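## Task

Every foam block sits above a shelf-edge label giving its lot number. Any foam block whose lot number is shared with at least one other label in the storeroom goes onto the desk, fully supported, with nothing overhanging the desk edge. Foam blocks with a unique lot number stay on their own shelves. The robot must not tip over or finish leaning.

## Robot and tools

ROBOT. A TidyBot++: a wheeled base (0.54 m long, 0.50 m wide, 0.38 m tall) on four powered casters, carrying one seven-joint Kinova arm with a two-finger Robotiq gripper. The shoulder is 0.12 m ahead of the base centre and 0.68 m above the floor. Segments: upper arm 0.42 m, forearm 0.31 m, wrist to hand point 0.31 m. Cameras: base_camera (fixed on the base, facing forward) and wrist_camera (looks along the hand). The arm starts folded, hand pointing down, poking up to 0.08 m past the base front.

FRAMES. Base frame: origin on the floor below the base centre, x forward, y left, z up, metres. hand_pose is reported in it as the point between the finger pads; the hand's own z axis runs out along the fingers and the fingers close along its y axis. Odometry frame: where the base frame was at scene start. base_odometry counts wheel rotation only, so slip shows as travel; heading is in rad, left positive, -3.142 to 3.142. base_tilt is in degrees, forward and right positive.

TOOL move. Every argument is optional; with no action it just reports state and images.
- base: an object of offsets relative to where the base is when the command begins, along its own axes. translate_m (forward +, -2 to 2 m), strafe_m (left +, -2 to 2 m), rotate_rad (counter-clockwise from above +, -6.3 to 6.3 rad). Translate and strafe together make one straight drive to that point.
- joints: one object for the single arm, absolute targets by name, radians: joint_1_rad (any angle; positive is clockwise from above, the opposite sense to heading), joint_2_rad (-2.249 to 2.249, shoulder, 0 = upper arm vertical, + leans forward), joint_3_rad (any angle), joint_4_rad (-2.579 to 2.579, elbow, 0 straight; with joint_3 at 3.14, negative bends forward), joint_5_rad (any), joint_6_rad (-2.099 to 2.099, wrist; negative bends hand forward with joint_3 3.14 and joint_5 0), joint_7_rad (any; with hand down, + is counter-clockwise from above, 1.57 puts the fingers opening left/right), gripper_pos (0 open to 1 closed; pad gap about 85 x (1 - gripper_pos) mm). Unbounded joints go the short way round, so step by less than half a turn. Tolerances: ±0.039 for joints 1-4, ±0.095 for 5-7, ±0.03 gripper.
- target: a single absolute hand pose for the one arm, seven numbers [x, y, z, qw, qx, qy, qz], position in metres in the base frame, same convention as hand_pose. Only gripper_pos may accompany it in joints.
- speeds: caps for this action only: translate_m and strafe_m 0.05 to 0.5 m/s (give just one when both move), rotate_rad 0.1 to 1.57 rad/s.
- cameras: list of base_camera, wrist_camera or all; [] means none.
- blocking: true (default) waits until all motion rests; false returns in about half a second while motion continues.
Unknown keys make a call invalid; out-of-range values get it refused, and a refusal or unplanned stop cancels the remaining robot calls of that reply.

OTHER TOOLS. wait(seconds 0 to 10, cameras) lets time pass and reports. stop(cameras) brakes everything you started. zoom_image(camera, region [x0, y0, x1, y1] pixels, at most 504x504) enlarges part of that camera's latest image; use it to read lot labels. read_manual gives licence text only. finished_scene(scene) ends the current scene irreversibly; confirm success first.

RESULTS. base_status, joint_status, hand_status report done, moving, off_target (rested away from target, may still push), stopped, not_followed (a check withheld the joint targets; also 'joint command not followed' with a cause, or 'pose unreachable'), contact_stop, time_out, torque_fault, limit_stop_at_motor_heat. on_its_own lists unrequested behaviour. hand_target is where the hand would be with all joints on target. motor_effort gives percent of max per motor, peak in brackets. Motor temperatures follow joint_positions order; MOTOR HOT appears at 60 °C, and at 75 °C the arm goes limp for 30-60 s. 'ARM HIT' flags a hard self or base collision.

PRACTICAL NOTES. After a target that reports done the hand lands within about 3 cm; fix position by adding (desired - hand_pose) to the previous target. To keep a loaded hand still, resend hand_target, never hand_pose. Loads make the arm sag; don't command a joint to its current reading while holding something. Targets low, close and pointing forward in front of the base often fail or drive the arm into the base; no check prevents arm-base contact. A hand pointing down reaches only about 0.94 m high, and only near the base. Out-of-reach poses wander up to 10 s then time out. When a held item touches a surface, hand_pose stops dropping even though commands go lower.

AVOID. Driving or turning while the arm is snagged above about 0.6 m, sideways swings with the arm extended, or reaching far out from folded over nearby furniture: all can tip the robot. Back away or retract the arm to right a lean. Base pushes into obstacles continue until timeout. Torque over 104.5 N m (joints 1-4) or 51.3 N m (5-7) freezes the arm 10 s. Don't drop objects, release them while moving, slam, strike hard, squeeze hard on an item still resting on a shelf, or swing loads fast. Sustained holding or straining heats motors. Loose objects may occasionally be nudged by the environment.

Each tool is called after "Emit:" as name(argument=value, ...) on one line, values as JSON.

## Session

Emit:
move()

Scene clock: 0.00 s.
Motor temperatures (°C): [38 35 31 37 40 37 42]
base_odometry: x=+0.000 y=+0.000 heading=+0.000
base_tilt: forward=-0.4 right=+0.6
base_status: not commanded
joint_positions: joint_1_rad=-0.038 joint_2_rad=-0.374 joint_3_rad=+3.113 joint_4_rad=-2.523 joint_5_rad=-0.004 joint_6_rad=-0.911 joint_7_rad=+1.592 gripper_pos=+0.000
joint_status: not commanded
motor_effort: joint_1_rad=-1 joint_2_rad=-1 joint_3_rad=+1 joint_4_rad=+15 joint_5_rad=+1 joint_6_rad=+1 joint_7_rad=+0
hand_pose: x=+0.2532 y=+0.0103 z=+0.5912 quat_wxyz=(+0.003, +0.998, +0.042, +0.041) (m; base frame)
hand_target: x=+0.2524 y=+0.0102 z=+0.5907 quat_wxyz=(+0.003, +0.998, +0.042, +0.040) (m; base frame)
hand_status: not commanded
pictures: base_camera, wrist_camera
Images, in order (width x height): base_camera 644x364, wrist_camera 644x476.

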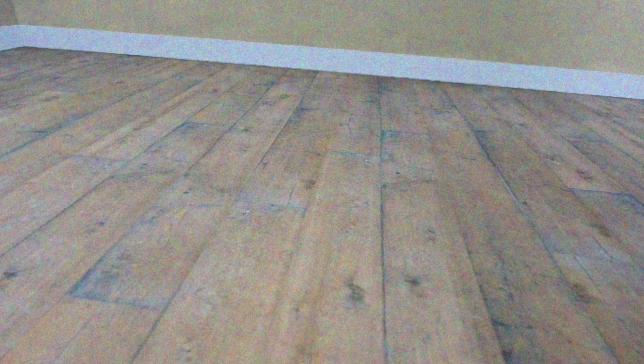

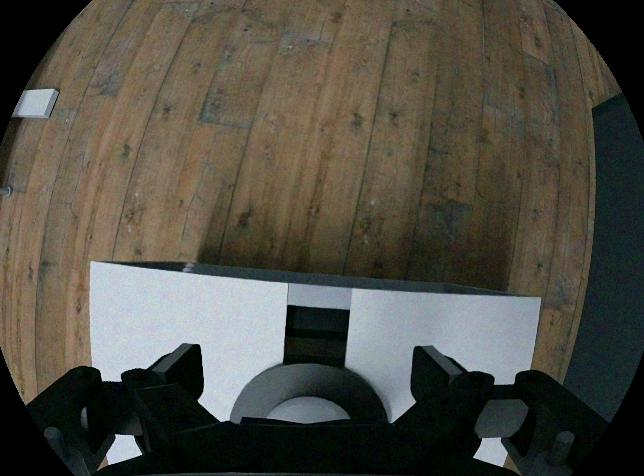

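Emit:
move(joints={"joint_6_rad":0.4})

Emit:
move(joints={"joint_1_rad":-1.0})

Emit:
move(joints={"joint_1_rad":0.6})

Scene clock: 2.17 s.
Motor temperatures (°C): [38 35 31 37 40 37 42]
move: done
base_odometry: x=+0.000 y=+0.000 heading=+0.000
base_tilt: forward=-0.4 right=+0.6
base_status: not commanded
joint_positions: joint_1_rad=-0.038 joint_2_rad=-0.374 joint_3_rad=+3.113 joint_4_rad=-2.522 joint_5_rad=-0.004 joint_6_rad=+0.345 joint_7_rad=+1.592 gripper_pos=+0.000
joint_status: all done
motor_effort: joint_1_rad=-1(1) joint_2_rad=-6(6) joint_3_rad=+1(1) joint_4_rad=+19(20) joint_5_rad=+0(1) joint_6_rad=+9(9) joint_7_rad=+0(1)
hand_pose: x=+0.5303 y=+0.0293 z=+0.8301 quat_wxyz=(-0.010, +0.783, +0.035, +0.620) (m; base frame)
hand_target: x=+0.5332 y=+0.0295 z=+0.8453 quat_wxyz=(-0.011, +0.767, +0.034, +0.641) (m; base frame)
hand_status: not commanded
pictures: base_camera, wrist_camera
Images, in order (width x height): base_camera 644x364, wrist_camera 644x476.

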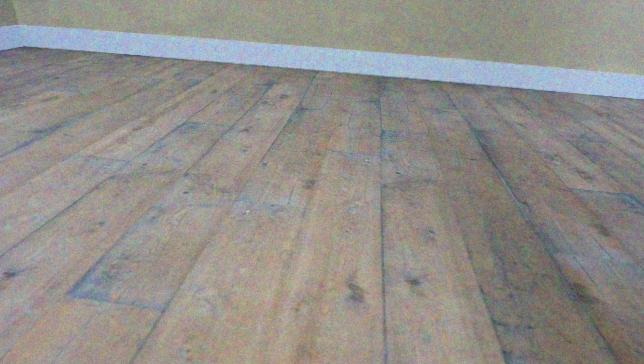

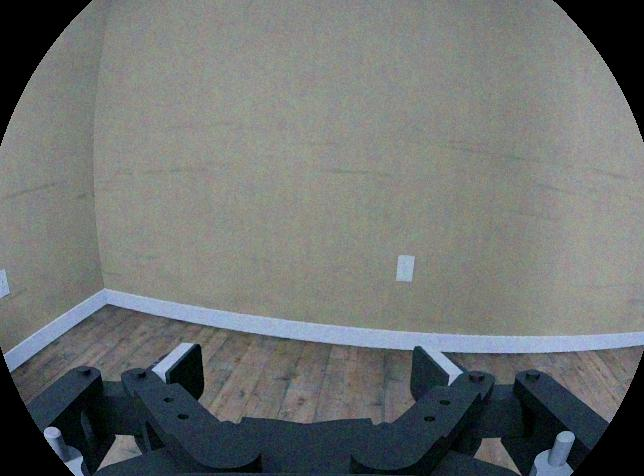

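Scene clock: 4.40 s.
Motor temperatures (°C): [38 35 31 37 40 37 42]
move: done
base_odometry: x=+0.000 y=+0.000 heading=+0.000
base_tilt: forward=-0.4 right=+0.6
base_status: not commanded
joint_positions: joint_1_rad=-0.981 joint_2_rad=-0.374 joint_3_rad=+3.113 joint_4_rad=-2.522 joint_5_rad=-0.004 joint_6_rad=+0.345 joint_7_rad=+1.592 gripper_pos=+0.000
joint_status: all done
motor_effort: joint_1_rad=-1(2) joint_2_rad=-5(6) joint_3_rad=+1(1) joint_4_rad=+19(20) joint_5_rad=+1(1) joint_6_rad=+8(9) joint_7_rad=+0(1)
hand_pose: x=+0.3369 y=+0.3501 z=+0.8302 quat_wxyz=(-0.291, +0.682, +0.387, +0.548) (m; base frame)
hand_target: x=+0.3317 y=+0.3566 z=+0.8453 quat_wxyz=(-0.306, +0.664, +0.385, +0.563) (m; base frame)
hand_status: not commanded
pictures: base_camera, wrist_camera
Images, in order (width x height): base_camera 644x364, wrist_camera 644x476.

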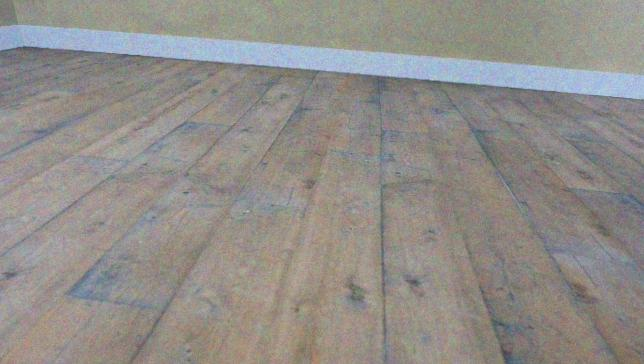

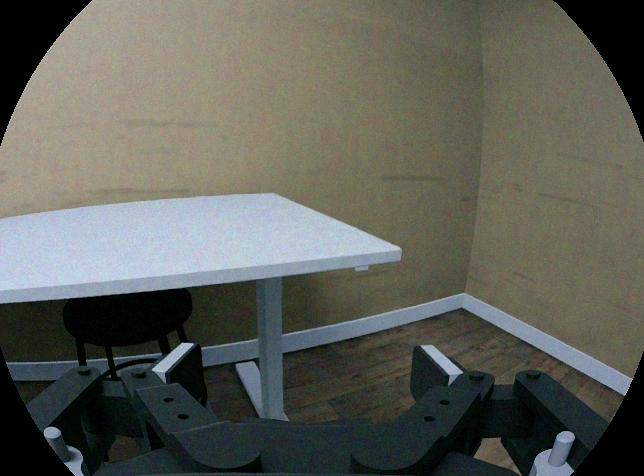

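Scene clock: 7.20 s.
Motor temperatures (°C): [38 35 31 37 40 38 42]
move: done
base_odometry: x=+0.000 y=+0.000 heading=+0.000
base_tilt: forward=-0.3 right=+0.6
base_status: not commanded
joint_positions: joint_1_rad=+0.581 joint_2_rad=-0.374 joint_3_rad=+3.113 joint_4_rad=-2.522 joint_5_rad=-0.004 joint_6_rad=+0.345 joint_7_rad=+1.592 gripper_pos=+0.000
joint_status: all done
motor_effort: joint_1_rad=+0(2) joint_2_rad=-5(6) joint_3_rad=+1(1) joint_4_rad=+19(21) joint_5_rad=+1(1) joint_6_rad=+8(9) joint_7_rad=+0(1)
hand_pose: x=+0.4709 y=-0.2150 z=+0.8302 quat_wxyz=(+0.179, +0.757, -0.206, +0.594) (m; base frame)
hand_target: x=+0.4693 y=-0.2231 z=+0.8453 quat_wxyz=(+0.191, +0.739, -0.208, +0.612) (m; base frame)
hand_status: not commanded
pictures: base_camera, wrist_camera
Images, in order (width x height): base_camera 644x364, wrist_camera 644x476.

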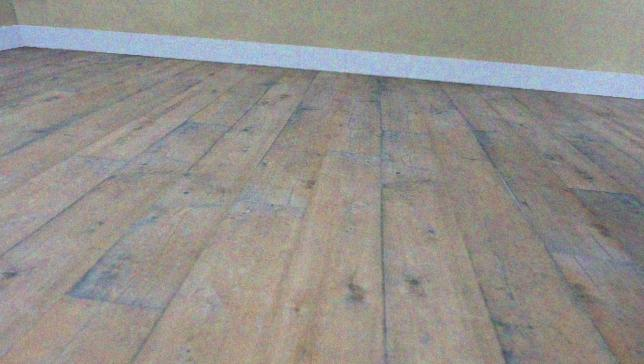

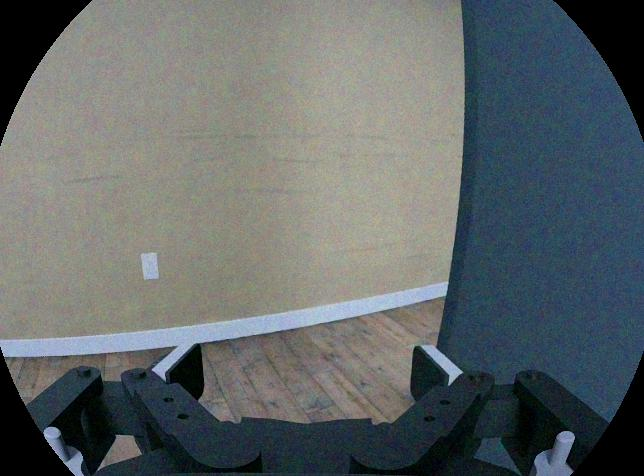

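Emit:
move(joints={"joint_1_rad":-1.0}, cameras=[])

Emit:
move(joints={"joint_1_rad":-2.0}, cameras=["wrist_camera"])

Emit:
move(joints={"joint_1_rad":-3.14}, cameras=["wrist_camera"])

Emit:
move(joints={"joint_1_rad":-3.9}, cameras=["wrist_camera"])

Scene clock: 10.23 s.
Motor temperatures (°C): [38 35 31 37 40 38 42]
move: done
base_odometry: x=+0.000 y=+0.000 heading=+0.000
base_tilt: forward=-0.3 right=+0.6
base_status: not commanded
joint_positions: joint_1_rad=-0.981 joint_2_rad=-0.374 joint_3_rad=+3.113 joint_4_rad=-2.522 joint_5_rad=-0.004 joint_6_rad=+0.345 joint_7_rad=+1.592 gripper_pos=+0.000
joint_status: all done
motor_effort: joint_1_rad=-1(2) joint_2_rad=-6(7) joint_3_rad=+1(1) joint_4_rad=+20(20) joint_5_rad=+1(1) joint_6_rad=+8(9) joint_7_rad=+0(1)
hand_pose: x=+0.3369 y=+0.3501 z=+0.8302 quat_wxyz=(-0.291, +0.682, +0.387, +0.548) (m; base frame)
hand_target: x=+0.3317 y=+0.3566 z=+0.8453 quat_wxyz=(-0.306, +0.664, +0.385, +0.563) (m; base frame)
hand_status: not commanded
pictures: none
No camera images: "cameras" was empty.

Scene clock: 12.53 s.
Motor temperatures (°C): [38 35 31 37 40 38 42]
move: done
base_odometry: x=+0.000 y=+0.000 heading=+0.000
base_tilt: forward=-0.4 right=+0.6
base_status: not commanded
joint_positions: joint_1_rad=-1.981 joint_2_rad=-0.374 joint_3_rad=+3.113 joint_4_rad=-2.522 joint_5_rad=-0.004 joint_6_rad=+0.345 joint_7_rad=+1.592 gripper_pos=+0.000
joint_status: all done
motor_effort: joint_1_rad=+0(2) joint_2_rad=-5(7) joint_3_rad=+0(1) joint_4_rad=+20(20) joint_5_rad=+1(1) joint_6_rad=+9(9) joint_7_rad=+0(1)
hand_pose: x=-0.0579 y=+0.3725 z=+0.8302 quat_wxyz=(-0.518, +0.413, +0.667, +0.341) (m; base frame)
hand_target: x=-0.0662 y=+0.3717 z=+0.8453 quat_wxyz=(-0.538, +0.398, +0.657, +0.347) (m; base frame)
hand_status: not commanded
pictures: wrist_camera
Images, in order (width x height): wrist_camera 644x476.

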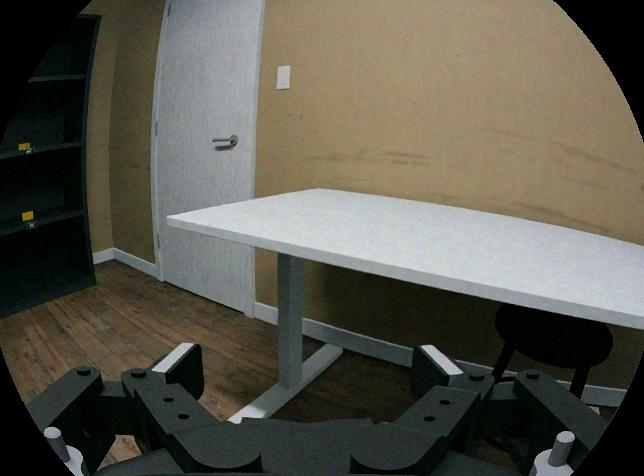

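Scene clock: 14.97 s.
Motor temperatures (°C): [38 35 31 37 40 38 42]
move: done
base_odometry: x=+0.000 y=+0.000 heading=+0.000
base_tilt: forward=-0.4 right=+0.6
base_status: not commanded
joint_positions: joint_1_rad=-3.121 joint_2_rad=-0.374 joint_3_rad=+3.113 joint_4_rad=-2.522 joint_5_rad=-0.004 joint_6_rad=+0.345 joint_7_rad=+1.592 gripper_pos=+0.000
joint_status: all done
motor_effort: joint_1_rad=-1(2) joint_2_rad=-6(7) joint_3_rad=+1(1) joint_4_rad=+19(20) joint_5_rad=+1(1) joint_6_rad=+8(9) joint_7_rad=+0(1)
hand_pose: x=-0.2934 y=-0.0052 z=+0.8302 quat_wxyz=(-0.621, -0.012, +0.784, +0.008) (m; base frame)
hand_target: x=-0.2961 y=-0.0130 z=+0.8453 quat_wxyz=(-0.641, -0.019, +0.768, +0.002) (m; base frame)
hand_status: not commanded
pictures: wrist_camera
Images, in order (width x height): wrist_camera 644x476.

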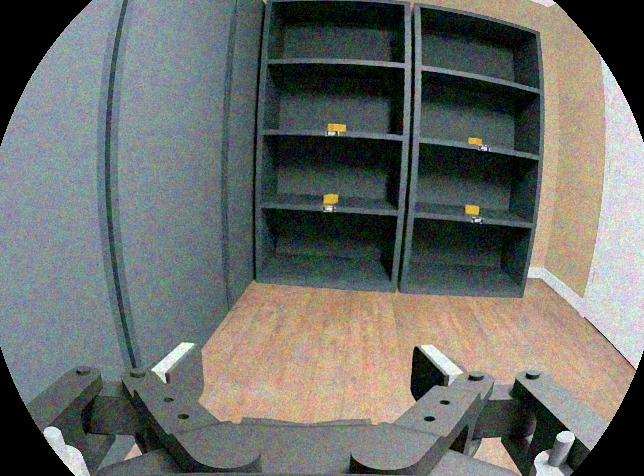

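Scene clock: 17.00 s.
Motor temperatures (°C): [38 35 31 37 40 38 42]
move: done
base_odometry: x=+0.000 y=+0.000 heading=+0.000
base_tilt: forward=-0.3 right=+0.6
base_status: not commanded
joint_positions: joint_1_rad=-3.881 joint_2_rad=-0.374 joint_3_rad=+3.113 joint_4_rad=-2.522 joint_5_rad=-0.004 joint_6_rad=+0.345 joint_7_rad=+1.592 gripper_pos=+0.000
joint_status: all done
motor_effort: joint_1_rad=+0(2) joint_2_rad=-6(6) joint_3_rad=+1(1) joint_4_rad=+20(20) joint_5_rad=+1(1) joint_6_rad=+9(9) joint_7_rad=+0(1)
hand_pose: x=-0.1763 y=-0.2878 z=+0.8302 quat_wxyz=(-0.579, -0.302, +0.724, -0.223) (m; base frame)
hand_target: x=-0.1729 y=-0.2954 z=+0.8453 quat_wxyz=(-0.596, -0.302, +0.706, -0.236) (m; base frame)
hand_status: not commanded
pictures: wrist_camera
Images, in order (width x height): wrist_camera 644x476.

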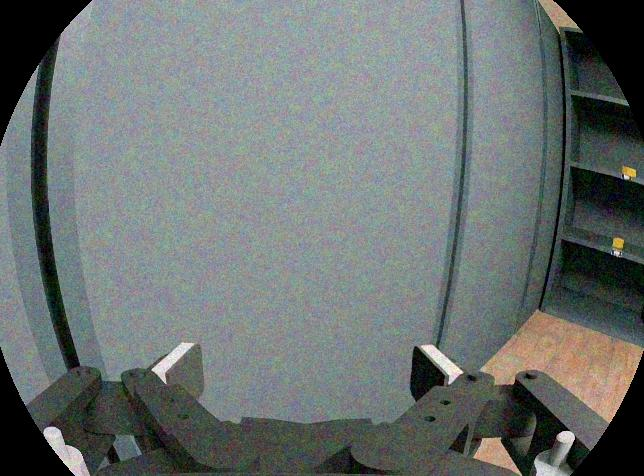

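Emit:
move(joints={"joint_1_rad":-3.14}, base={"strafe_m":0.15}, cameras=[])

Emit:
move(base={"translate_m":-0.8}, cameras=["wrist_camera"])

Emit:
zoom_image(camera="wrist_camera", region=[230, 100, 560, 300])

Scene clock: 19.33 s.
Motor temperatures (°C): [38 35 31 37 40 38 42]
move: done
base_odometry: x=+0.000 y=+0.150 heading=+0.001
base_tilt: forward=-0.4 right=+0.6
base_status: done
joint_positions: joint_1_rad=-3.159 joint_2_rad=-0.374 joint_3_rad=+3.113 joint_4_rad=-2.522 joint_5_rad=-0.004 joint_6_rad=+0.346 joint_7_rad=+1.592 gripper_pos=+0.000
joint_status: all done
motor_effort: joint_1_rad=+0(3) joint_2_rad=-5(7) joint_3_rad=+1(2) joint_4_rad=+19(20) joint_5_rad=+1(1) joint_6_rad=+9(9) joint_7_rad=+0(1)
hand_pose: x=-0.2929 y=-0.0205 z=+0.8306 quat_wxyz=(-0.621, -0.027, +0.783, -0.004) (m; base frame)
hand_target: x=-0.2961 y=-0.0130 z=+0.8453 quat_wxyz=(-0.641, -0.019, +0.768, +0.002) (m; base frame)
hand_status: not commanded
pictures: none
No camera images: "cameras" was empty.

Scene clock: 22.30 s.
Motor temperatures (°C): [38 35 31 37 40 38 42]
move: done
base_odometry: x=-0.800 y=+0.149 heading=+0.001
base_tilt: forward=-0.4 right=+0.6
base_status: done
joint_positions: joint_1_rad=-3.158 joint_2_rad=-0.375 joint_3_rad=+3.113 joint_4_rad=-2.522 joint_5_rad=-0.004 joint_6_rad=+0.348 joint_7_rad=+1.592 gripper_pos=+0.000
joint_status: not commanded
motor_effort: joint_1_rad=+0(1) joint_2_rad=-5(8) joint_3_rad=+0(1) joint_4_rad=+19(21) joint_5_rad=+1(1) joint_6_rad=+9(10) joint_7_rad=+0(1)
hand_pose: x=-0.2929 y=-0.0203 z=+0.8312 quat_wxyz=(-0.622, -0.026, +0.783, -0.003) (m; base frame)
hand_target: x=-0.2961 y=-0.0130 z=+0.8453 quat_wxyz=(-0.641, -0.019, +0.768, +0.002) (m; base frame)
hand_status: not commanded
pictures: wrist_camera
Images, in order (width x height): wrist_camera 644x476.

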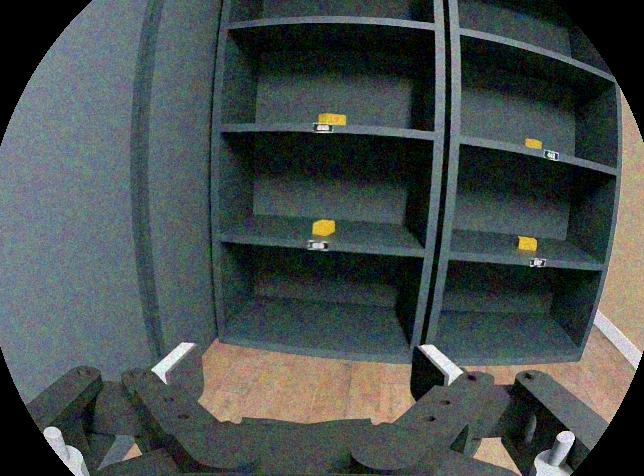

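Scaled by 1.527.

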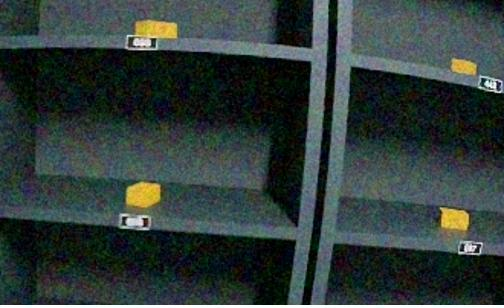

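Emit:
zoom_image(camera="wrist_camera", region=[300, 105, 360, 145])

Emit:
zoom_image(camera="wrist_camera", region=[290, 215, 350, 255])

Emit:
zoom_image(camera="wrist_camera", region=[515, 130, 575, 170])

Emit:
zoom_image(camera="wrist_camera", region=[505, 235, 565, 275])

Scaled by 8.400.

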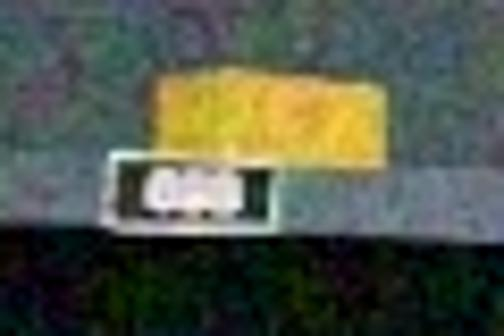

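Scaled by 8.400.

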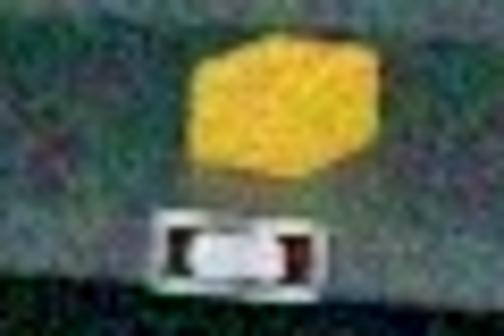

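Scaled by 8.400.

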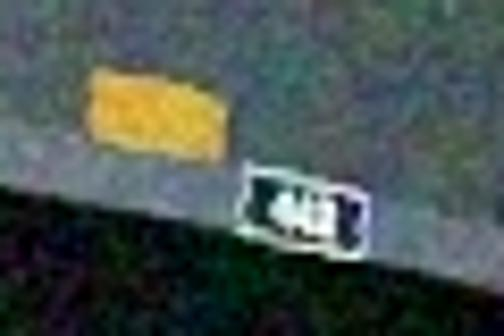

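Scaled by 8.400.

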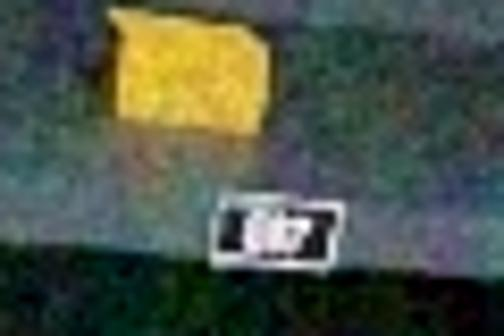

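Emit:
move(base={"rotate_rad":3.14}, joints={"joint_1_rad":-1.6}, cameras=[], blocking=false)

Emit:
wait(seconds=0.7, cameras=[])

Emit:
move(joints={"joint_1_rad":0.0}, cameras=[])

Emit:
move(base={"translate_m":0.3})

Scene clock: 23.40 s.
Motor temperatures (°C): [38 35 31 37 40 38 42]
move: moving
base_odometry: x=-0.801 y=+0.149 heading=+0.204
base_tilt: forward=-0.3 right=+0.6
base_status: rotate_rad moving
joint_positions: joint_1_rad=-3.036 joint_2_rad=-0.375 joint_3_rad=+3.113 joint_4_rad=-2.522 joint_5_rad=-0.004 joint_6_rad=+0.348 joint_7_rad=+1.592 gripper_pos=+0.000
joint_status: joint_1_rad moving
motor_effort: joint_1_rad=-1(2) joint_2_rad=-5(7) joint_3_rad=+1(1) joint_4_rad=+20(21) joint_5_rad=+1(1) joint_6_rad=+8(9) joint_7_rad=+0(0)
hand_pose: x=-0.2923 y=+0.0299 z=+0.8313 quat_wxyz=(-0.621, +0.021, +0.783, +0.034) (m; base frame)
hand_target: x=-0.2941 y=+0.0423 z=+0.8453 quat_wxyz=(-0.639, +0.032, +0.767, +0.045) (m; base frame)
hand_status: not commanded
pictures: none
No camera images: "cameras" was empty.

Scene clock: 24.10 s.
Motor temperatures (°C): [38 35 31 37 40 38 42]
earlier move: moving
base_odometry: x=-0.800 y=+0.149 heading=+1.116
base_tilt: forward=-0.4 right=+0.6
base_status: rotate_rad moving
joint_positions: joint_1_rad=-2.447 joint_2_rad=-0.375 joint_3_rad=+3.113 joint_4_rad=-2.522 joint_5_rad=-0.004 joint_6_rad=+0.348 joint_7_rad=+1.592 gripper_pos=+0.000
joint_status: joint_1_rad moving
motor_effort: joint_1_rad=+0(2) joint_2_rad=-4(7) joint_3_rad=+1(1) joint_4_rad=+20(21) joint_5_rad=+1(1) joint_6_rad=+9(9) joint_7_rad=+0(1)
hand_pose: x=-0.2062 y=+0.2536 z=+0.8313 quat_wxyz=(-0.584, +0.248, +0.743, +0.213) (m; base frame)
hand_target: x=-0.1963 y=+0.2703 z=+0.8453 quat_wxyz=(-0.597, +0.260, +0.723, +0.234) (m; base frame)
hand_status: not commanded
wait: 0.70 s; no rest
pictures: none
No camera images: "cameras" was empty.

Scene clock: 26.83 s.
Motor temperatures (°C): [38 35 31 37 40 38 42]
move: done
base_odometry: x=-0.800 y=+0.149 heading=+3.140
base_tilt: forward=-0.3 right=+0.6
base_status: done
joint_positions: joint_1_rad=-0.019 joint_2_rad=-0.375 joint_3_rad=+3.113 joint_4_rad=-2.522 joint_5_rad=-0.004 joint_6_rad=+0.348 joint_7_rad=+1.592 gripper_pos=+0.000
joint_status: all done
motor_effort: joint_1_rad=+0(2) joint_2_rad=-6(7) joint_3_rad=+1(1) joint_4_rad=+20(20) joint_5_rad=+0(1) joint_6_rad=+8(10) joint_7_rad=+0(1)
hand_pose: x=+0.5309 y=+0.0212 z=+0.8313 quat_wxyz=(-0.004, +0.783, +0.027, +0.622) (m; base frame)
hand_target: x=+0.5340 y=+0.0137 z=+0.8453 quat_wxyz=(+0.002, +0.768, +0.020, +0.641) (m; base frame)
hand_status: not commanded
pictures: none
No camera images: "cameras" was empty.

Scene clock: 28.77 s.
Motor temperatures (°C): [38 35 31 37 40 38 42]
move: done
base_odometry: x=-1.100 y=+0.149 heading=+3.141
base_tilt: forward=-0.3 right=+0.6
base_status: done
joint_positions: joint_1_rad=-0.018 joint_2_rad=-0.373 joint_3_rad=+3.113 joint_4_rad=-2.522 joint_5_rad=-0.004 joint_6_rad=+0.349 joint_7_rad=+1.592 gripper_pos=+0.000
joint_status: not commanded
motor_effort: joint_1_rad=+0(1) joint_2_rad=-6(8) joint_3_rad=+1(1) joint_4_rad=+20(21) joint_5_rad=+1(1) joint_6_rad=+9(9) joint_7_rad=+0(1)
hand_pose: x=+0.5312 y=+0.0210 z=+0.8310 quat_wxyz=(-0.004, +0.783, +0.027, +0.622) (m; base frame)
hand_target: x=+0.5340 y=+0.0137 z=+0.8453 quat_wxyz=(+0.002, +0.768, +0.020, +0.641) (m; base frame)
hand_status: not commanded
pictures: base_camera, wrist_camera
Images, in order (width x height): base_camera 644x364, wrist_camera 644x476.

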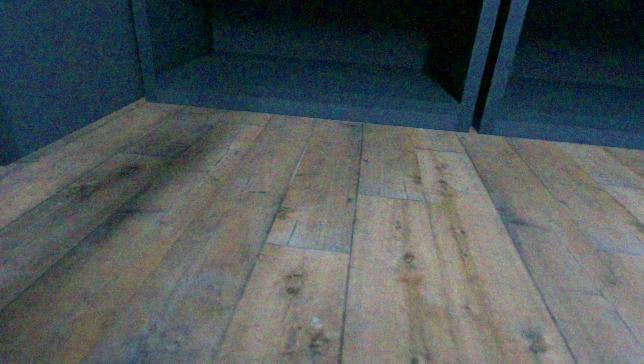

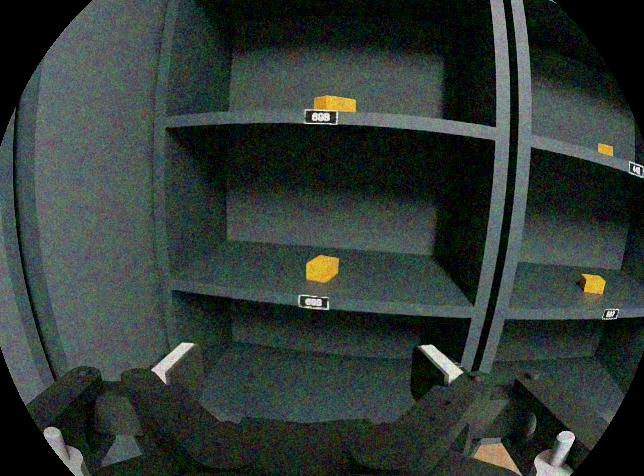

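Emit:
zoom_image(camera="wrist_camera", region=[295, 100, 345, 130])

Emit:
zoom_image(camera="wrist_camera", region=[290, 285, 340, 315])

Emit:
move(base={"strafe_m":-0.7}, cameras=["wrist_camera"])

Scaled by 10.080.

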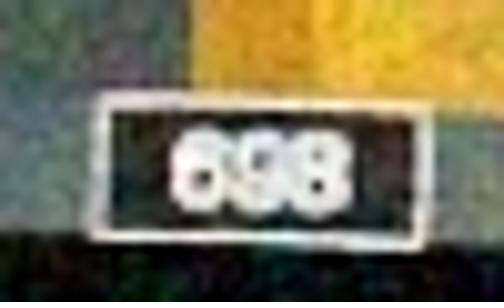

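Scaled by 10.080.

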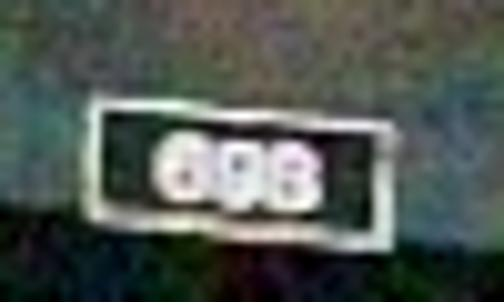

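Scene clock: 31.83 s.
Motor temperatures (°C): [38 35 31 37 40 38 42]
move: done
base_odometry: x=-1.100 y=+0.850 heading=-3.141
base_tilt: forward=-0.3 right=+0.6
base_status: done
joint_positions: joint_1_rad=-0.017 joint_2_rad=-0.373 joint_3_rad=+3.113 joint_4_rad=-2.522 joint_5_rad=-0.004 joint_6_rad=+0.349 joint_7_rad=+1.592 gripper_pos=+0.000
joint_status: not commanded
motor_effort: joint_1_rad=-1(1) joint_2_rad=-5(6) joint_3_rad=+1(3) joint_4_rad=+20(20) joint_5_rad=+1(1) joint_6_rad=+9(10) joint_7_rad=+0(1)
hand_pose: x=+0.5312 y=+0.0205 z=+0.8311 quat_wxyz=(-0.004, +0.783, +0.027, +0.622) (m; base frame)
hand_target: x=+0.5340 y=+0.0137 z=+0.8453 quat_wxyz=(+0.002, +0.768, +0.020, +0.641) (m; base frame)
hand_status: not commanded
pictures: wrist_camera
Images, in order (width x height): wrist_camera 644x476.

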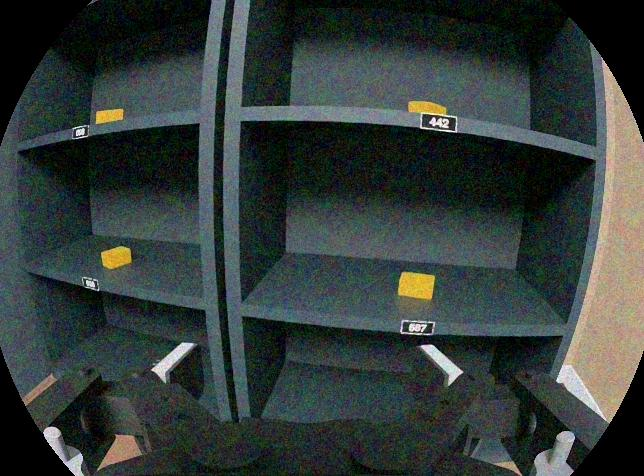

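Emit:
zoom_image(camera="wrist_camera", region=[415, 108, 465, 138])

Emit:
zoom_image(camera="wrist_camera", region=[395, 313, 445, 343])

Scaled by 10.080.

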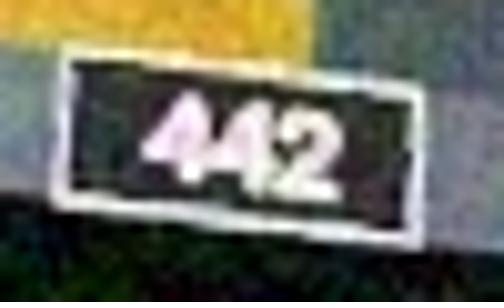

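Scaled by 10.080.

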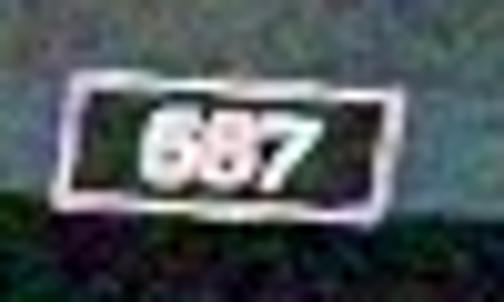

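Emit:
move(base={"strafe_m":0.7}, cameras=[])

Emit:
move(base={"translate_m":0.5})

Emit:
zoom_image(camera="wrist_camera", region=[240, 320, 400, 440])

Scene clock: 35.63 s.
Motor temperatures (°C): [38 35 31 37 40 38 42]
move: done
base_odometry: x=-1.100 y=+0.149 heading=-3.140
base_tilt: forward=-0.4 right=+0.6
base_status: done
joint_positions: joint_1_rad=-0.015 joint_2_rad=-0.373 joint_3_rad=+3.113 joint_4_rad=-2.522 joint_5_rad=-0.004 joint_6_rad=+0.349 joint_7_rad=+1.592 gripper_pos=+0.000
joint_status: not commanded
motor_effort: joint_1_rad=+0(1) joint_2_rad=-6(8) joint_3_rad=+1(2) joint_4_rad=+19(21) joint_5_rad=+1(1) joint_6_rad=+9(9) joint_7_rad=+0(1)
hand_pose: x=+0.5313 y=+0.0198 z=+0.8312 quat_wxyz=(-0.003, +0.783, +0.026, +0.622) (m; base frame)
hand_target: x=+0.5340 y=+0.0137 z=+0.8453 quat_wxyz=(+0.002, +0.768, +0.020, +0.641) (m; base frame)
hand_status: not commanded
pictures: none
No camera images: "cameras" was empty.

Scene clock: 38.00 s.
Motor temperatures (°C): [38 35 31 37 40 38 42]
move: done
base_odometry: x=-1.600 y=+0.148 heading=-3.139
base_tilt: forward=-0.3 right=+0.6
base_status: done
joint_positions: joint_1_rad=-0.015 joint_2_rad=-0.372 joint_3_rad=+3.113 joint_4_rad=-2.522 joint_5_rad=-0.004 joint_6_rad=+0.350 joint_7_rad=+1.592 gripper_pos=+0.000
joint_status: not commanded
motor_effort: joint_1_rad=+0(1) joint_2_rad=-6(9) joint_3_rad=+1(1) joint_4_rad=+20(21) joint_5_rad=+1(1) joint_6_rad=+8(9) joint_7_rad=+0(1)
hand_pose: x=+0.5315 y=+0.0198 z=+0.8309 quat_wxyz=(-0.003, +0.783, +0.026, +0.622) (m; base frame)
hand_target: x=+0.5340 y=+0.0137 z=+0.8453 quat_wxyz=(+0.002, +0.768, +0.020, +0.641) (m; base frame)
hand_status: not commanded
pictures: base_camera, wrist_camera
Images, in order (width x height): base_camera 644x364, wrist_camera 644x476.

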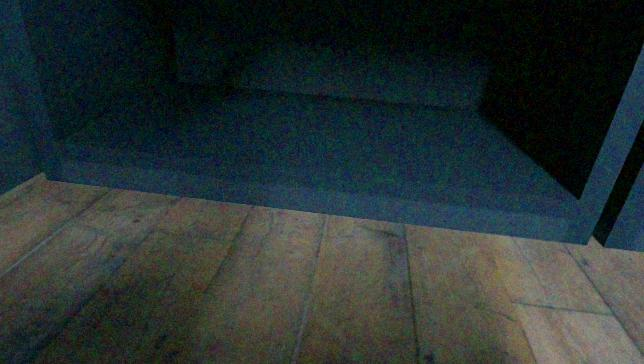

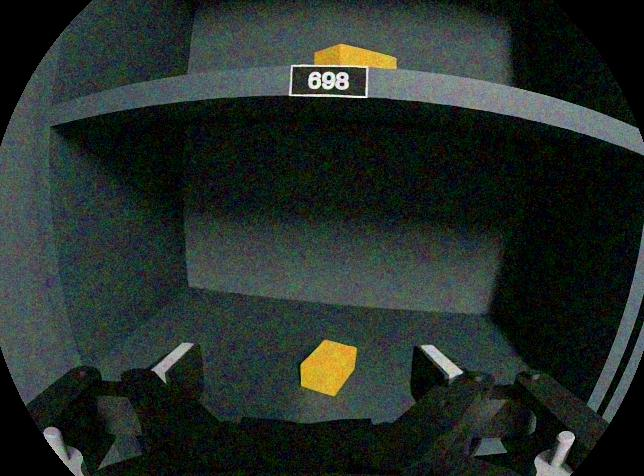

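Scaled by 3.150.

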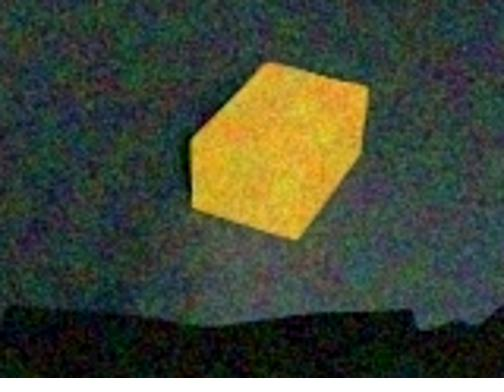

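Emit:
move(joints={"joint_2_rad":-0.2,"joint_4_rad":-1.0,"joint_6_rad":-1.2}, cameras=["wrist_camera"])

Scene clock: 41.73 s.
Motor temperatures (°C): [38 35 31 37 40 38 42]
move: done
base_odometry: x=-1.600 y=+0.148 heading=-3.139
base_tilt: forward=-0.3 right=+0.6
base_status: not commanded
joint_positions: joint_1_rad=-0.015 joint_2_rad=-0.221 joint_3_rad=+3.113 joint_4_rad=-1.015 joint_5_rad=-0.004 joint_6_rad=-1.150 joint_7_rad=+1.592 gripper_pos=+0.000
joint_status: all done
motor_effort: joint_1_rad=-1(1) joint_2_rad=-9(12) joint_3_rad=+1(1) joint_4_rad=+17(24) joint_5_rad=+1(1) joint_6_rad=+8(10) joint_7_rad=+0(1)
hand_pose: x=+0.5397 y=+0.0242 z=+1.1991 quat_wxyz=(-0.006, +0.825, +0.029, +0.564) (m; base frame)
hand_target: x=+0.5434 y=+0.0175 z=+1.1836 quat_wxyz=(-0.002, +0.841, +0.023, +0.540) (m; base frame)
hand_status: not commanded
pictures: wrist_camera
Images, in order (width x height): wrist_camera 644x476.

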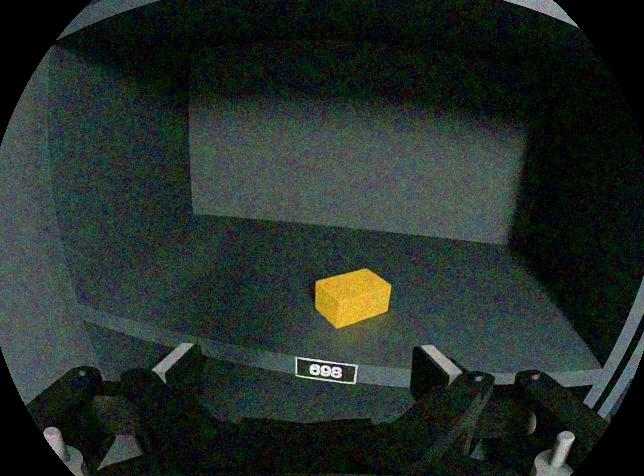

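Emit:
move(target=[0.51, 0.09, 1.14, 0.218, 0.782, -0.418, 0.407], cameras=["wrist_camera"])

Emit:
move(base={"translate_m":0.3}, speeds={"translate_m":0.25})

Scene clock: 53.47 s.
Motor temperatures (°C): [38 35 31 37 40 38 42]
move: time_out
base_odometry: x=-1.600 y=+0.148 heading=-3.139
base_tilt: forward=-0.3 right=+0.6
base_status: not commanded
joint_positions: joint_1_rad=+2.174 joint_2_rad=-0.514 joint_3_rad=+2.490 joint_4_rad=+0.024 joint_5_rad=-0.918 joint_6_rad=-2.065 joint_7_rad=+0.877 gripper_pos=+0.000
joint_status: not commanded
motor_effort: joint_1_rad=-1(4) joint_2_rad=+25(31) joint_3_rad=+3(7) joint_4_rad=-3(18) joint_5_rad=+5(6) joint_6_rad=+7(9) joint_7_rad=+0(1)
hand_pose: x=+0.5116 y=+0.0942 z=+1.1914 quat_wxyz=(+0.203, +0.739, -0.389, +0.510) (m; base frame)
hand_target: x=+0.5119 y=+0.0948 z=+1.1911 quat_wxyz=(+0.200, +0.737, -0.393, +0.512) (m; base frame)
hand_status: time_out (0.052 m and 13.3 deg from the pose sent, 0.093 m and 60.9 deg at the start; a joint's target at an end of its range on 189 of 300 steps)
pictures: wrist_camera
Images, in order (width x height): wrist_camera 644x476.

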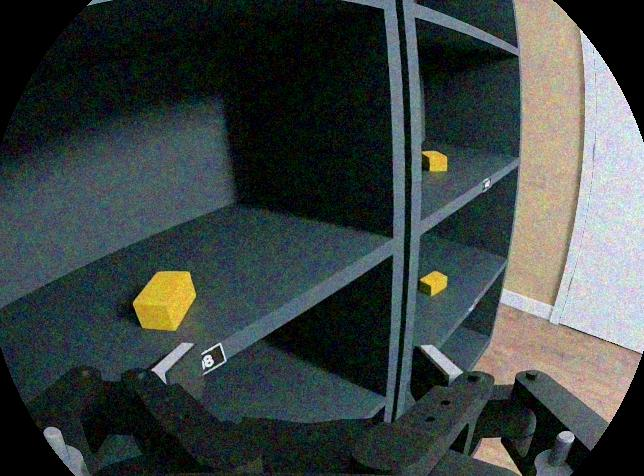

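not run: a stop that you did not command came earlier in this reply.

Emit:
move(joints={"joint_1_rad":0,"joint_2_rad":-0.2,"joint_3_rad":3.14,"joint_4_rad":-1.0,"joint_5_rad":0,"joint_6_rad":-1.2,"joint_7_rad":1.57}, cameras=[])

Emit:
move(joints={"joint_1_rad":-0.536,"joint_2_rad":0.335,"joint_3_rad":3.14,"joint_4_rad":-0.52,"joint_5_rad":1.058,"joint_6_rad":-1.924,"joint_7_rad":0.64}, cameras=["wrist_camera"])

Scene clock: 57.87 s.
Motor temperatures (°C): [38 35 31 37 40 38 42]
move: done
base_odometry: x=-1.600 y=+0.148 heading=-3.139
base_tilt: forward=-0.3 right=+0.6
base_status: not commanded
joint_positions: joint_1_rad=+0.019 joint_2_rad=-0.217 joint_3_rad=+3.123 joint_4_rad=-0.971 joint_5_rad=-0.072 joint_6_rad=-1.258 joint_7_rad=+1.525 gripper_pos=+0.000
joint_status: all done
motor_effort: joint_1_rad=-1(2) joint_2_rad=-8(26) joint_3_rad=+1(4) joint_4_rad=+17(18) joint_5_rad=+0(6) joint_6_rad=+8(9) joint_7_rad=+0(1)
hand_pose: x=+0.5242 y=+0.0243 z=+1.1893 quat_wxyz=(-0.045, +0.844, -0.010, +0.534) (m; base frame)
hand_target: x=+0.5439 y=+0.0022 z=+1.1837 quat_wxyz=(+0.000, +0.841, +0.000, +0.540) (m; base frame)
hand_status: not commanded
pictures: none
No camera images: "cameras" was empty.

Scene clock: 60.07 s.
Motor temperatures (°C): [38 35 31 37 40 38 42]
move: done
base_odometry: x=-1.600 y=+0.148 heading=-3.139
base_tilt: forward=-0.3 right=+0.6
base_status: not commanded
joint_positions: joint_1_rad=-0.520 joint_2_rad=+0.318 joint_3_rad=+3.126 joint_4_rad=-0.539 joint_5_rad=+0.990 joint_6_rad=-1.872 joint_7_rad=+0.685 gripper_pos=+0.000
joint_status: all done
motor_effort: joint_1_rad=+0(2) joint_2_rad=-24(28) joint_3_rad=+1(2) joint_4_rad=+14(17) joint_5_rad=+6(7) joint_6_rad=+5(10) joint_7_rad=+0(1)
hand_pose: x=+0.5956 y=-0.0076 z=+1.1022 quat_wxyz=(+0.196, +0.809, -0.378, +0.406) (m; base frame)
hand_target: x=+0.5826 y=-0.0189 z=+1.1063 quat_wxyz=(+0.218, +0.783, -0.418, +0.406) (m; base frame)
hand_status: not commanded
pictures: wrist_camera
Images, in order (width x height): wrist_camera 644x476.

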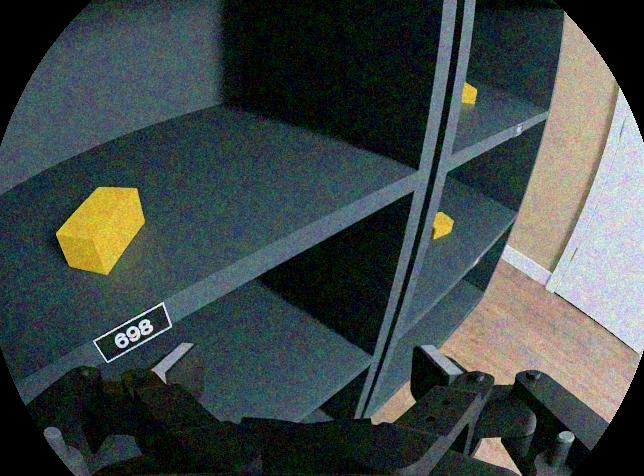

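Emit:
move(base={"translate_m":0.3}, speeds={"translate_m":0.2}, joints={"joint_1_rad":-0.552,"joint_2_rad":0.352,"joint_3_rad":3.154,"joint_4_rad":-0.501,"joint_5_rad":1.126,"joint_6_rad":-1.976,"joint_7_rad":0.595})

Scene clock: 62.63 s.
Motor temperatures (°C): [38 35 31 37 40 38 42]
move: done
base_odometry: x=-1.900 y=+0.147 heading=-3.139
base_tilt: forward=-0.3 right=+0.6
base_status: done
joint_positions: joint_1_rad=-0.540 joint_2_rad=+0.338 joint_3_rad=+3.140 joint_4_rad=-0.515 joint_5_rad=+1.070 joint_6_rad=-1.935 joint_7_rad=+0.633 gripper_pos=+0.000
joint_status: all done
motor_effort: joint_1_rad=+0(2) joint_2_rad=-25(27) joint_3_rad=+1(2) joint_4_rad=+13(14) joint_5_rad=+6(8) joint_6_rad=+5(6) joint_7_rad=+0(1)
hand_pose: x=+0.5798 y=-0.0194 z=+1.1071 quat_wxyz=(+0.221, +0.779, -0.424, +0.406) (m; base frame)
hand_target: x=+0.5682 y=-0.0282 z=+1.1109 quat_wxyz=(+0.238, +0.753, -0.457, +0.408) (m; base frame)
hand_status: not commanded
pictures: base_camera, wrist_camera
Images, in order (width x height): base_camera 644x364, wrist_camera 644x476.

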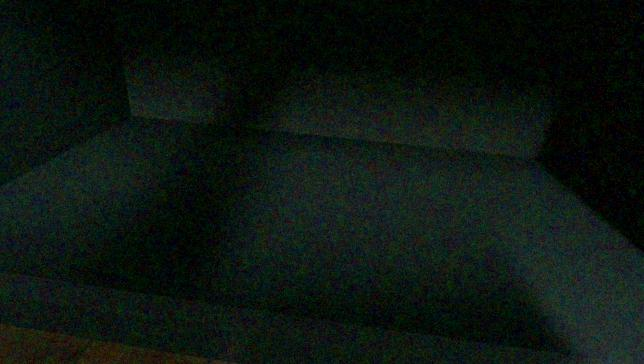

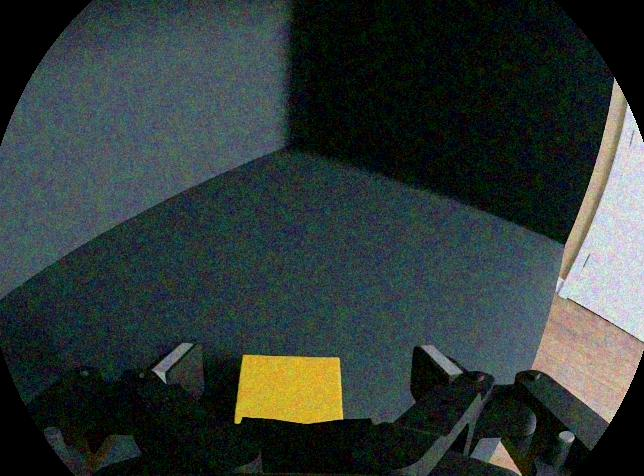

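Emit:
move(base={"translate_m":0.012}, joints={"joint_2_rad":0.223,"joint_4_rad":-0.953,"joint_5_rad":1.049,"joint_6_rad":-1.807,"joint_7_rad":0.315}, cameras=["wrist_camera"])

Scene clock: 64.60 s.
Motor temperatures (°C): [38 35 31 37 40 38 42]
move: done
base_odometry: x=-1.912 y=+0.147 heading=-3.138
base_tilt: forward=-0.3 right=+0.6
base_status: done
joint_positions: joint_1_rad=-0.542 joint_2_rad=+0.226 joint_3_rad=+3.141 joint_4_rad=-0.921 joint_5_rad=+1.070 joint_6_rad=-1.854 joint_7_rad=+0.359 gripper_pos=+0.000
joint_status: all done
motor_effort: joint_1_rad=+0(2) joint_2_rad=-22(27) joint_3_rad=+1(2) joint_4_rad=+14(16) joint_5_rad=+7(9) joint_6_rad=+3(5) joint_7_rad=+0(1)
hand_pose: x=+0.5626 y=-0.0374 z=+1.0542 quat_wxyz=(+0.259, +0.753, -0.448, +0.406) (m; base frame)
hand_target: x=+0.5738 y=-0.0308 z=+1.0462 quat_wxyz=(+0.244, +0.753, -0.448, +0.416) (m; base frame)
hand_status: not commanded
pictures: wrist_camera
Images, in order (width x height): wrist_camera 644x476.

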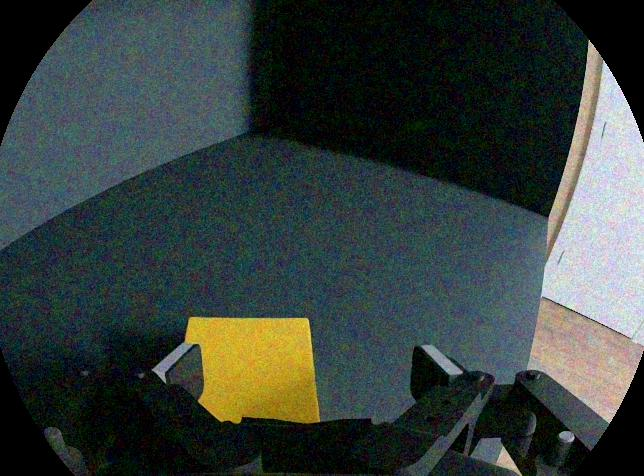

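Emit:
move(joints={"joint_2_rad":0.153}, cameras=[])

Emit:
move(base={"translate_m":0.028}, cameras=[])

Emit:
move(joints={"joint_1_rad":-0.552,"joint_2_rad":0.202,"joint_4_rad":-1.01,"joint_5_rad":0.965,"joint_6_rad":-1.70,"joint_7_rad":0.315}, cameras=["wrist_camera"])

Scene clock: 66.33 s.
Motor temperatures (°C): [38 35 31 37 40 38 42]
move: done
base_odometry: x=-1.912 y=+0.147 heading=-3.138
base_tilt: forward=-0.3 right=+0.6
base_status: not commanded
joint_positions: joint_1_rad=-0.542 joint_2_rad=+0.149 joint_3_rad=+3.141 joint_4_rad=-0.928 joint_5_rad=+1.070 joint_6_rad=-1.854 joint_7_rad=+0.358 gripper_pos=+0.000
joint_status: all done
motor_effort: joint_1_rad=-1(1) joint_2_rad=-20(25) joint_3_rad=+1(1) joint_4_rad=+15(16) joint_5_rad=+7(8) joint_6_rad=+3(3) joint_7_rad=-1(1)
hand_pose: x=+0.5369 y=-0.0528 z=+1.0790 quat_wxyz=(+0.232, +0.744, -0.464, +0.421) (m; base frame)
hand_target: x=+0.5513 y=-0.0446 z=+1.0713 quat_wxyz=(+0.216, +0.745, -0.462, +0.430) (m; base frame)
hand_status: not commanded
pictures: none
No camera images: "cameras" was empty.

Scene clock: 67.20 s.
Motor temperatures (°C): [38 35 31 37 40 38 42]
move: done
base_odometry: x=-1.940 y=+0.147 heading=-3.138
base_tilt: forward=-0.3 right=+0.6
base_status: done
joint_positions: joint_1_rad=-0.542 joint_2_rad=+0.151 joint_3_rad=+3.142 joint_4_rad=-0.928 joint_5_rad=+1.070 joint_6_rad=-1.852 joint_7_rad=+0.358 gripper_pos=+0.000
joint_status: not commanded
motor_effort: joint_1_rad=+0(1) joint_2_rad=-20(23) joint_3_rad=+1(1) joint_4_rad=+14(16) joint_5_rad=+8(8) joint_6_rad=+3(4) joint_7_rad=+0(1)
hand_pose: x=+0.5382 y=-0.0524 z=+1.0786 quat_wxyz=(+0.232, +0.745, -0.463, +0.421) (m; base frame)
hand_target: x=+0.5513 y=-0.0446 z=+1.0713 quat_wxyz=(+0.216, +0.745, -0.462, +0.430) (m; base frame)
hand_status: not commanded
pictures: none
No camera images: "cameras" was empty.

Scene clock: 68.10 s.
Motor temperatures (°C): [38 35 31 37 40 38 42]
move: done
base_odometry: x=-1.940 y=+0.147 heading=-3.138
base_tilt: forward=-0.3 right=+0.6
base_status: not commanded
joint_positions: joint_1_rad=-0.542 joint_2_rad=+0.190 joint_3_rad=+3.142 joint_4_rad=-0.983 joint_5_rad=+1.025 joint_6_rad=-1.750 joint_7_rad=+0.358 gripper_pos=+0.000
joint_status: all done
motor_effort: joint_1_rad=+0(1) joint_2_rad=-21(25) joint_3_rad=+1(1) joint_4_rad=+16(17) joint_5_rad=+8(8) joint_6_rad=+3(4) joint_7_rad=-1(1)
hand_pose: x=+0.5786 y=-0.0275 z=+1.0485 quat_wxyz=(+0.227, +0.772, -0.417, +0.422) (m; base frame)
hand_target: x=+0.5942 y=-0.0087 z=+1.0261 quat_wxyz=(+0.202, +0.784, -0.413, +0.416) (m; base frame)
hand_status: not commanded
pictures: wrist_camera
Images, in order (width x height): wrist_camera 644x476.

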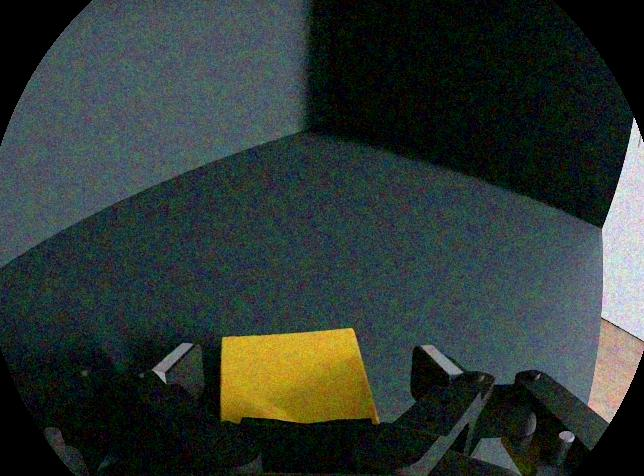

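Emit:
move(joints={"joint_2_rad":0.21,"joint_4_rad":-1.06,"joint_6_rad":-1.67}, cameras=["wrist_camera"])

Emit:
move(joints={"gripper_pos":0.45}, cameras=["wrist_camera"])

Scene clock: 69.00 s.
Motor temperatures (°C): [38 35 31 37 40 38 42]
move: done
base_odometry: x=-1.940 y=+0.147 heading=-3.138
base_tilt: forward=-0.3 right=+0.6
base_status: not commanded
joint_positions: joint_1_rad=-0.542 joint_2_rad=+0.193 joint_3_rad=+3.142 joint_4_rad=-1.034 joint_5_rad=+1.025 joint_6_rad=-1.722 joint_7_rad=+0.358 gripper_pos=+0.000
joint_status: all done
motor_effort: joint_1_rad=+0(1) joint_2_rad=-23(25) joint_3_rad=+1(1) joint_4_rad=+16(17) joint_5_rad=+8(8) joint_6_rad=+3(3) joint_7_rad=+0(1)
hand_pose: x=+0.5851 y=-0.0251 z=+1.0340 quat_wxyz=(+0.240, +0.780, -0.399, +0.419) (m; base frame)
hand_target: x=+0.6014 y=-0.0054 z=+1.0092 quat_wxyz=(+0.214, +0.793, -0.395, +0.412) (m; base frame)
hand_status: not commanded
pictures: wrist_camera
Images, in order (width x height): wrist_camera 644x476.

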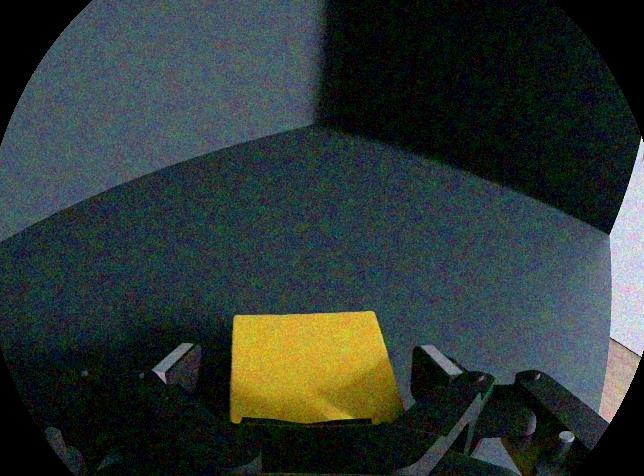

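Scene clock: 69.83 s.
Motor temperatures (°C): [38 35 31 37 40 38 42]
move: off_target
base_odometry: x=-1.940 y=+0.147 heading=-3.138
base_tilt: forward=-0.3 right=+0.6
base_status: not commanded
joint_positions: joint_1_rad=-0.544 joint_2_rad=+0.190 joint_3_rad=+3.142 joint_4_rad=-1.035 joint_5_rad=+1.025 joint_6_rad=-1.719 joint_7_rad=+0.358 gripper_pos=+0.392
joint_status: gripper_pos off_target (ended at +0.392, target +0.450)
motor_effort: joint_1_rad=+0(2) joint_2_rad=-21(23) joint_3_rad=+1(2) joint_4_rad=+15(17) joint_5_rad=+7(8) joint_6_rad=+2(3) joint_7_rad=+0(1)
hand_pose: x=+0.5852 y=-0.0247 z=+1.0351 quat_wxyz=(+0.238, +0.780, -0.398, +0.421) (m; base frame)
hand_target: x=+0.6014 y=-0.0054 z=+1.0092 quat_wxyz=(+0.214, +0.793, -0.395, +0.412) (m; base frame)
hand_status: not commanded
pictures: wrist_camera
Images, in order (width x height): wrist_camera 644x476.

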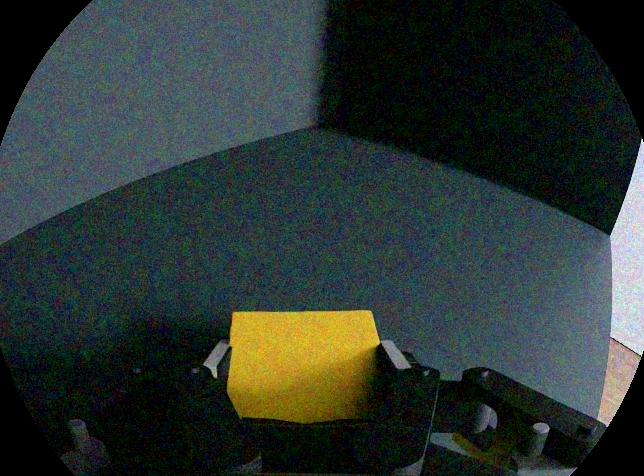

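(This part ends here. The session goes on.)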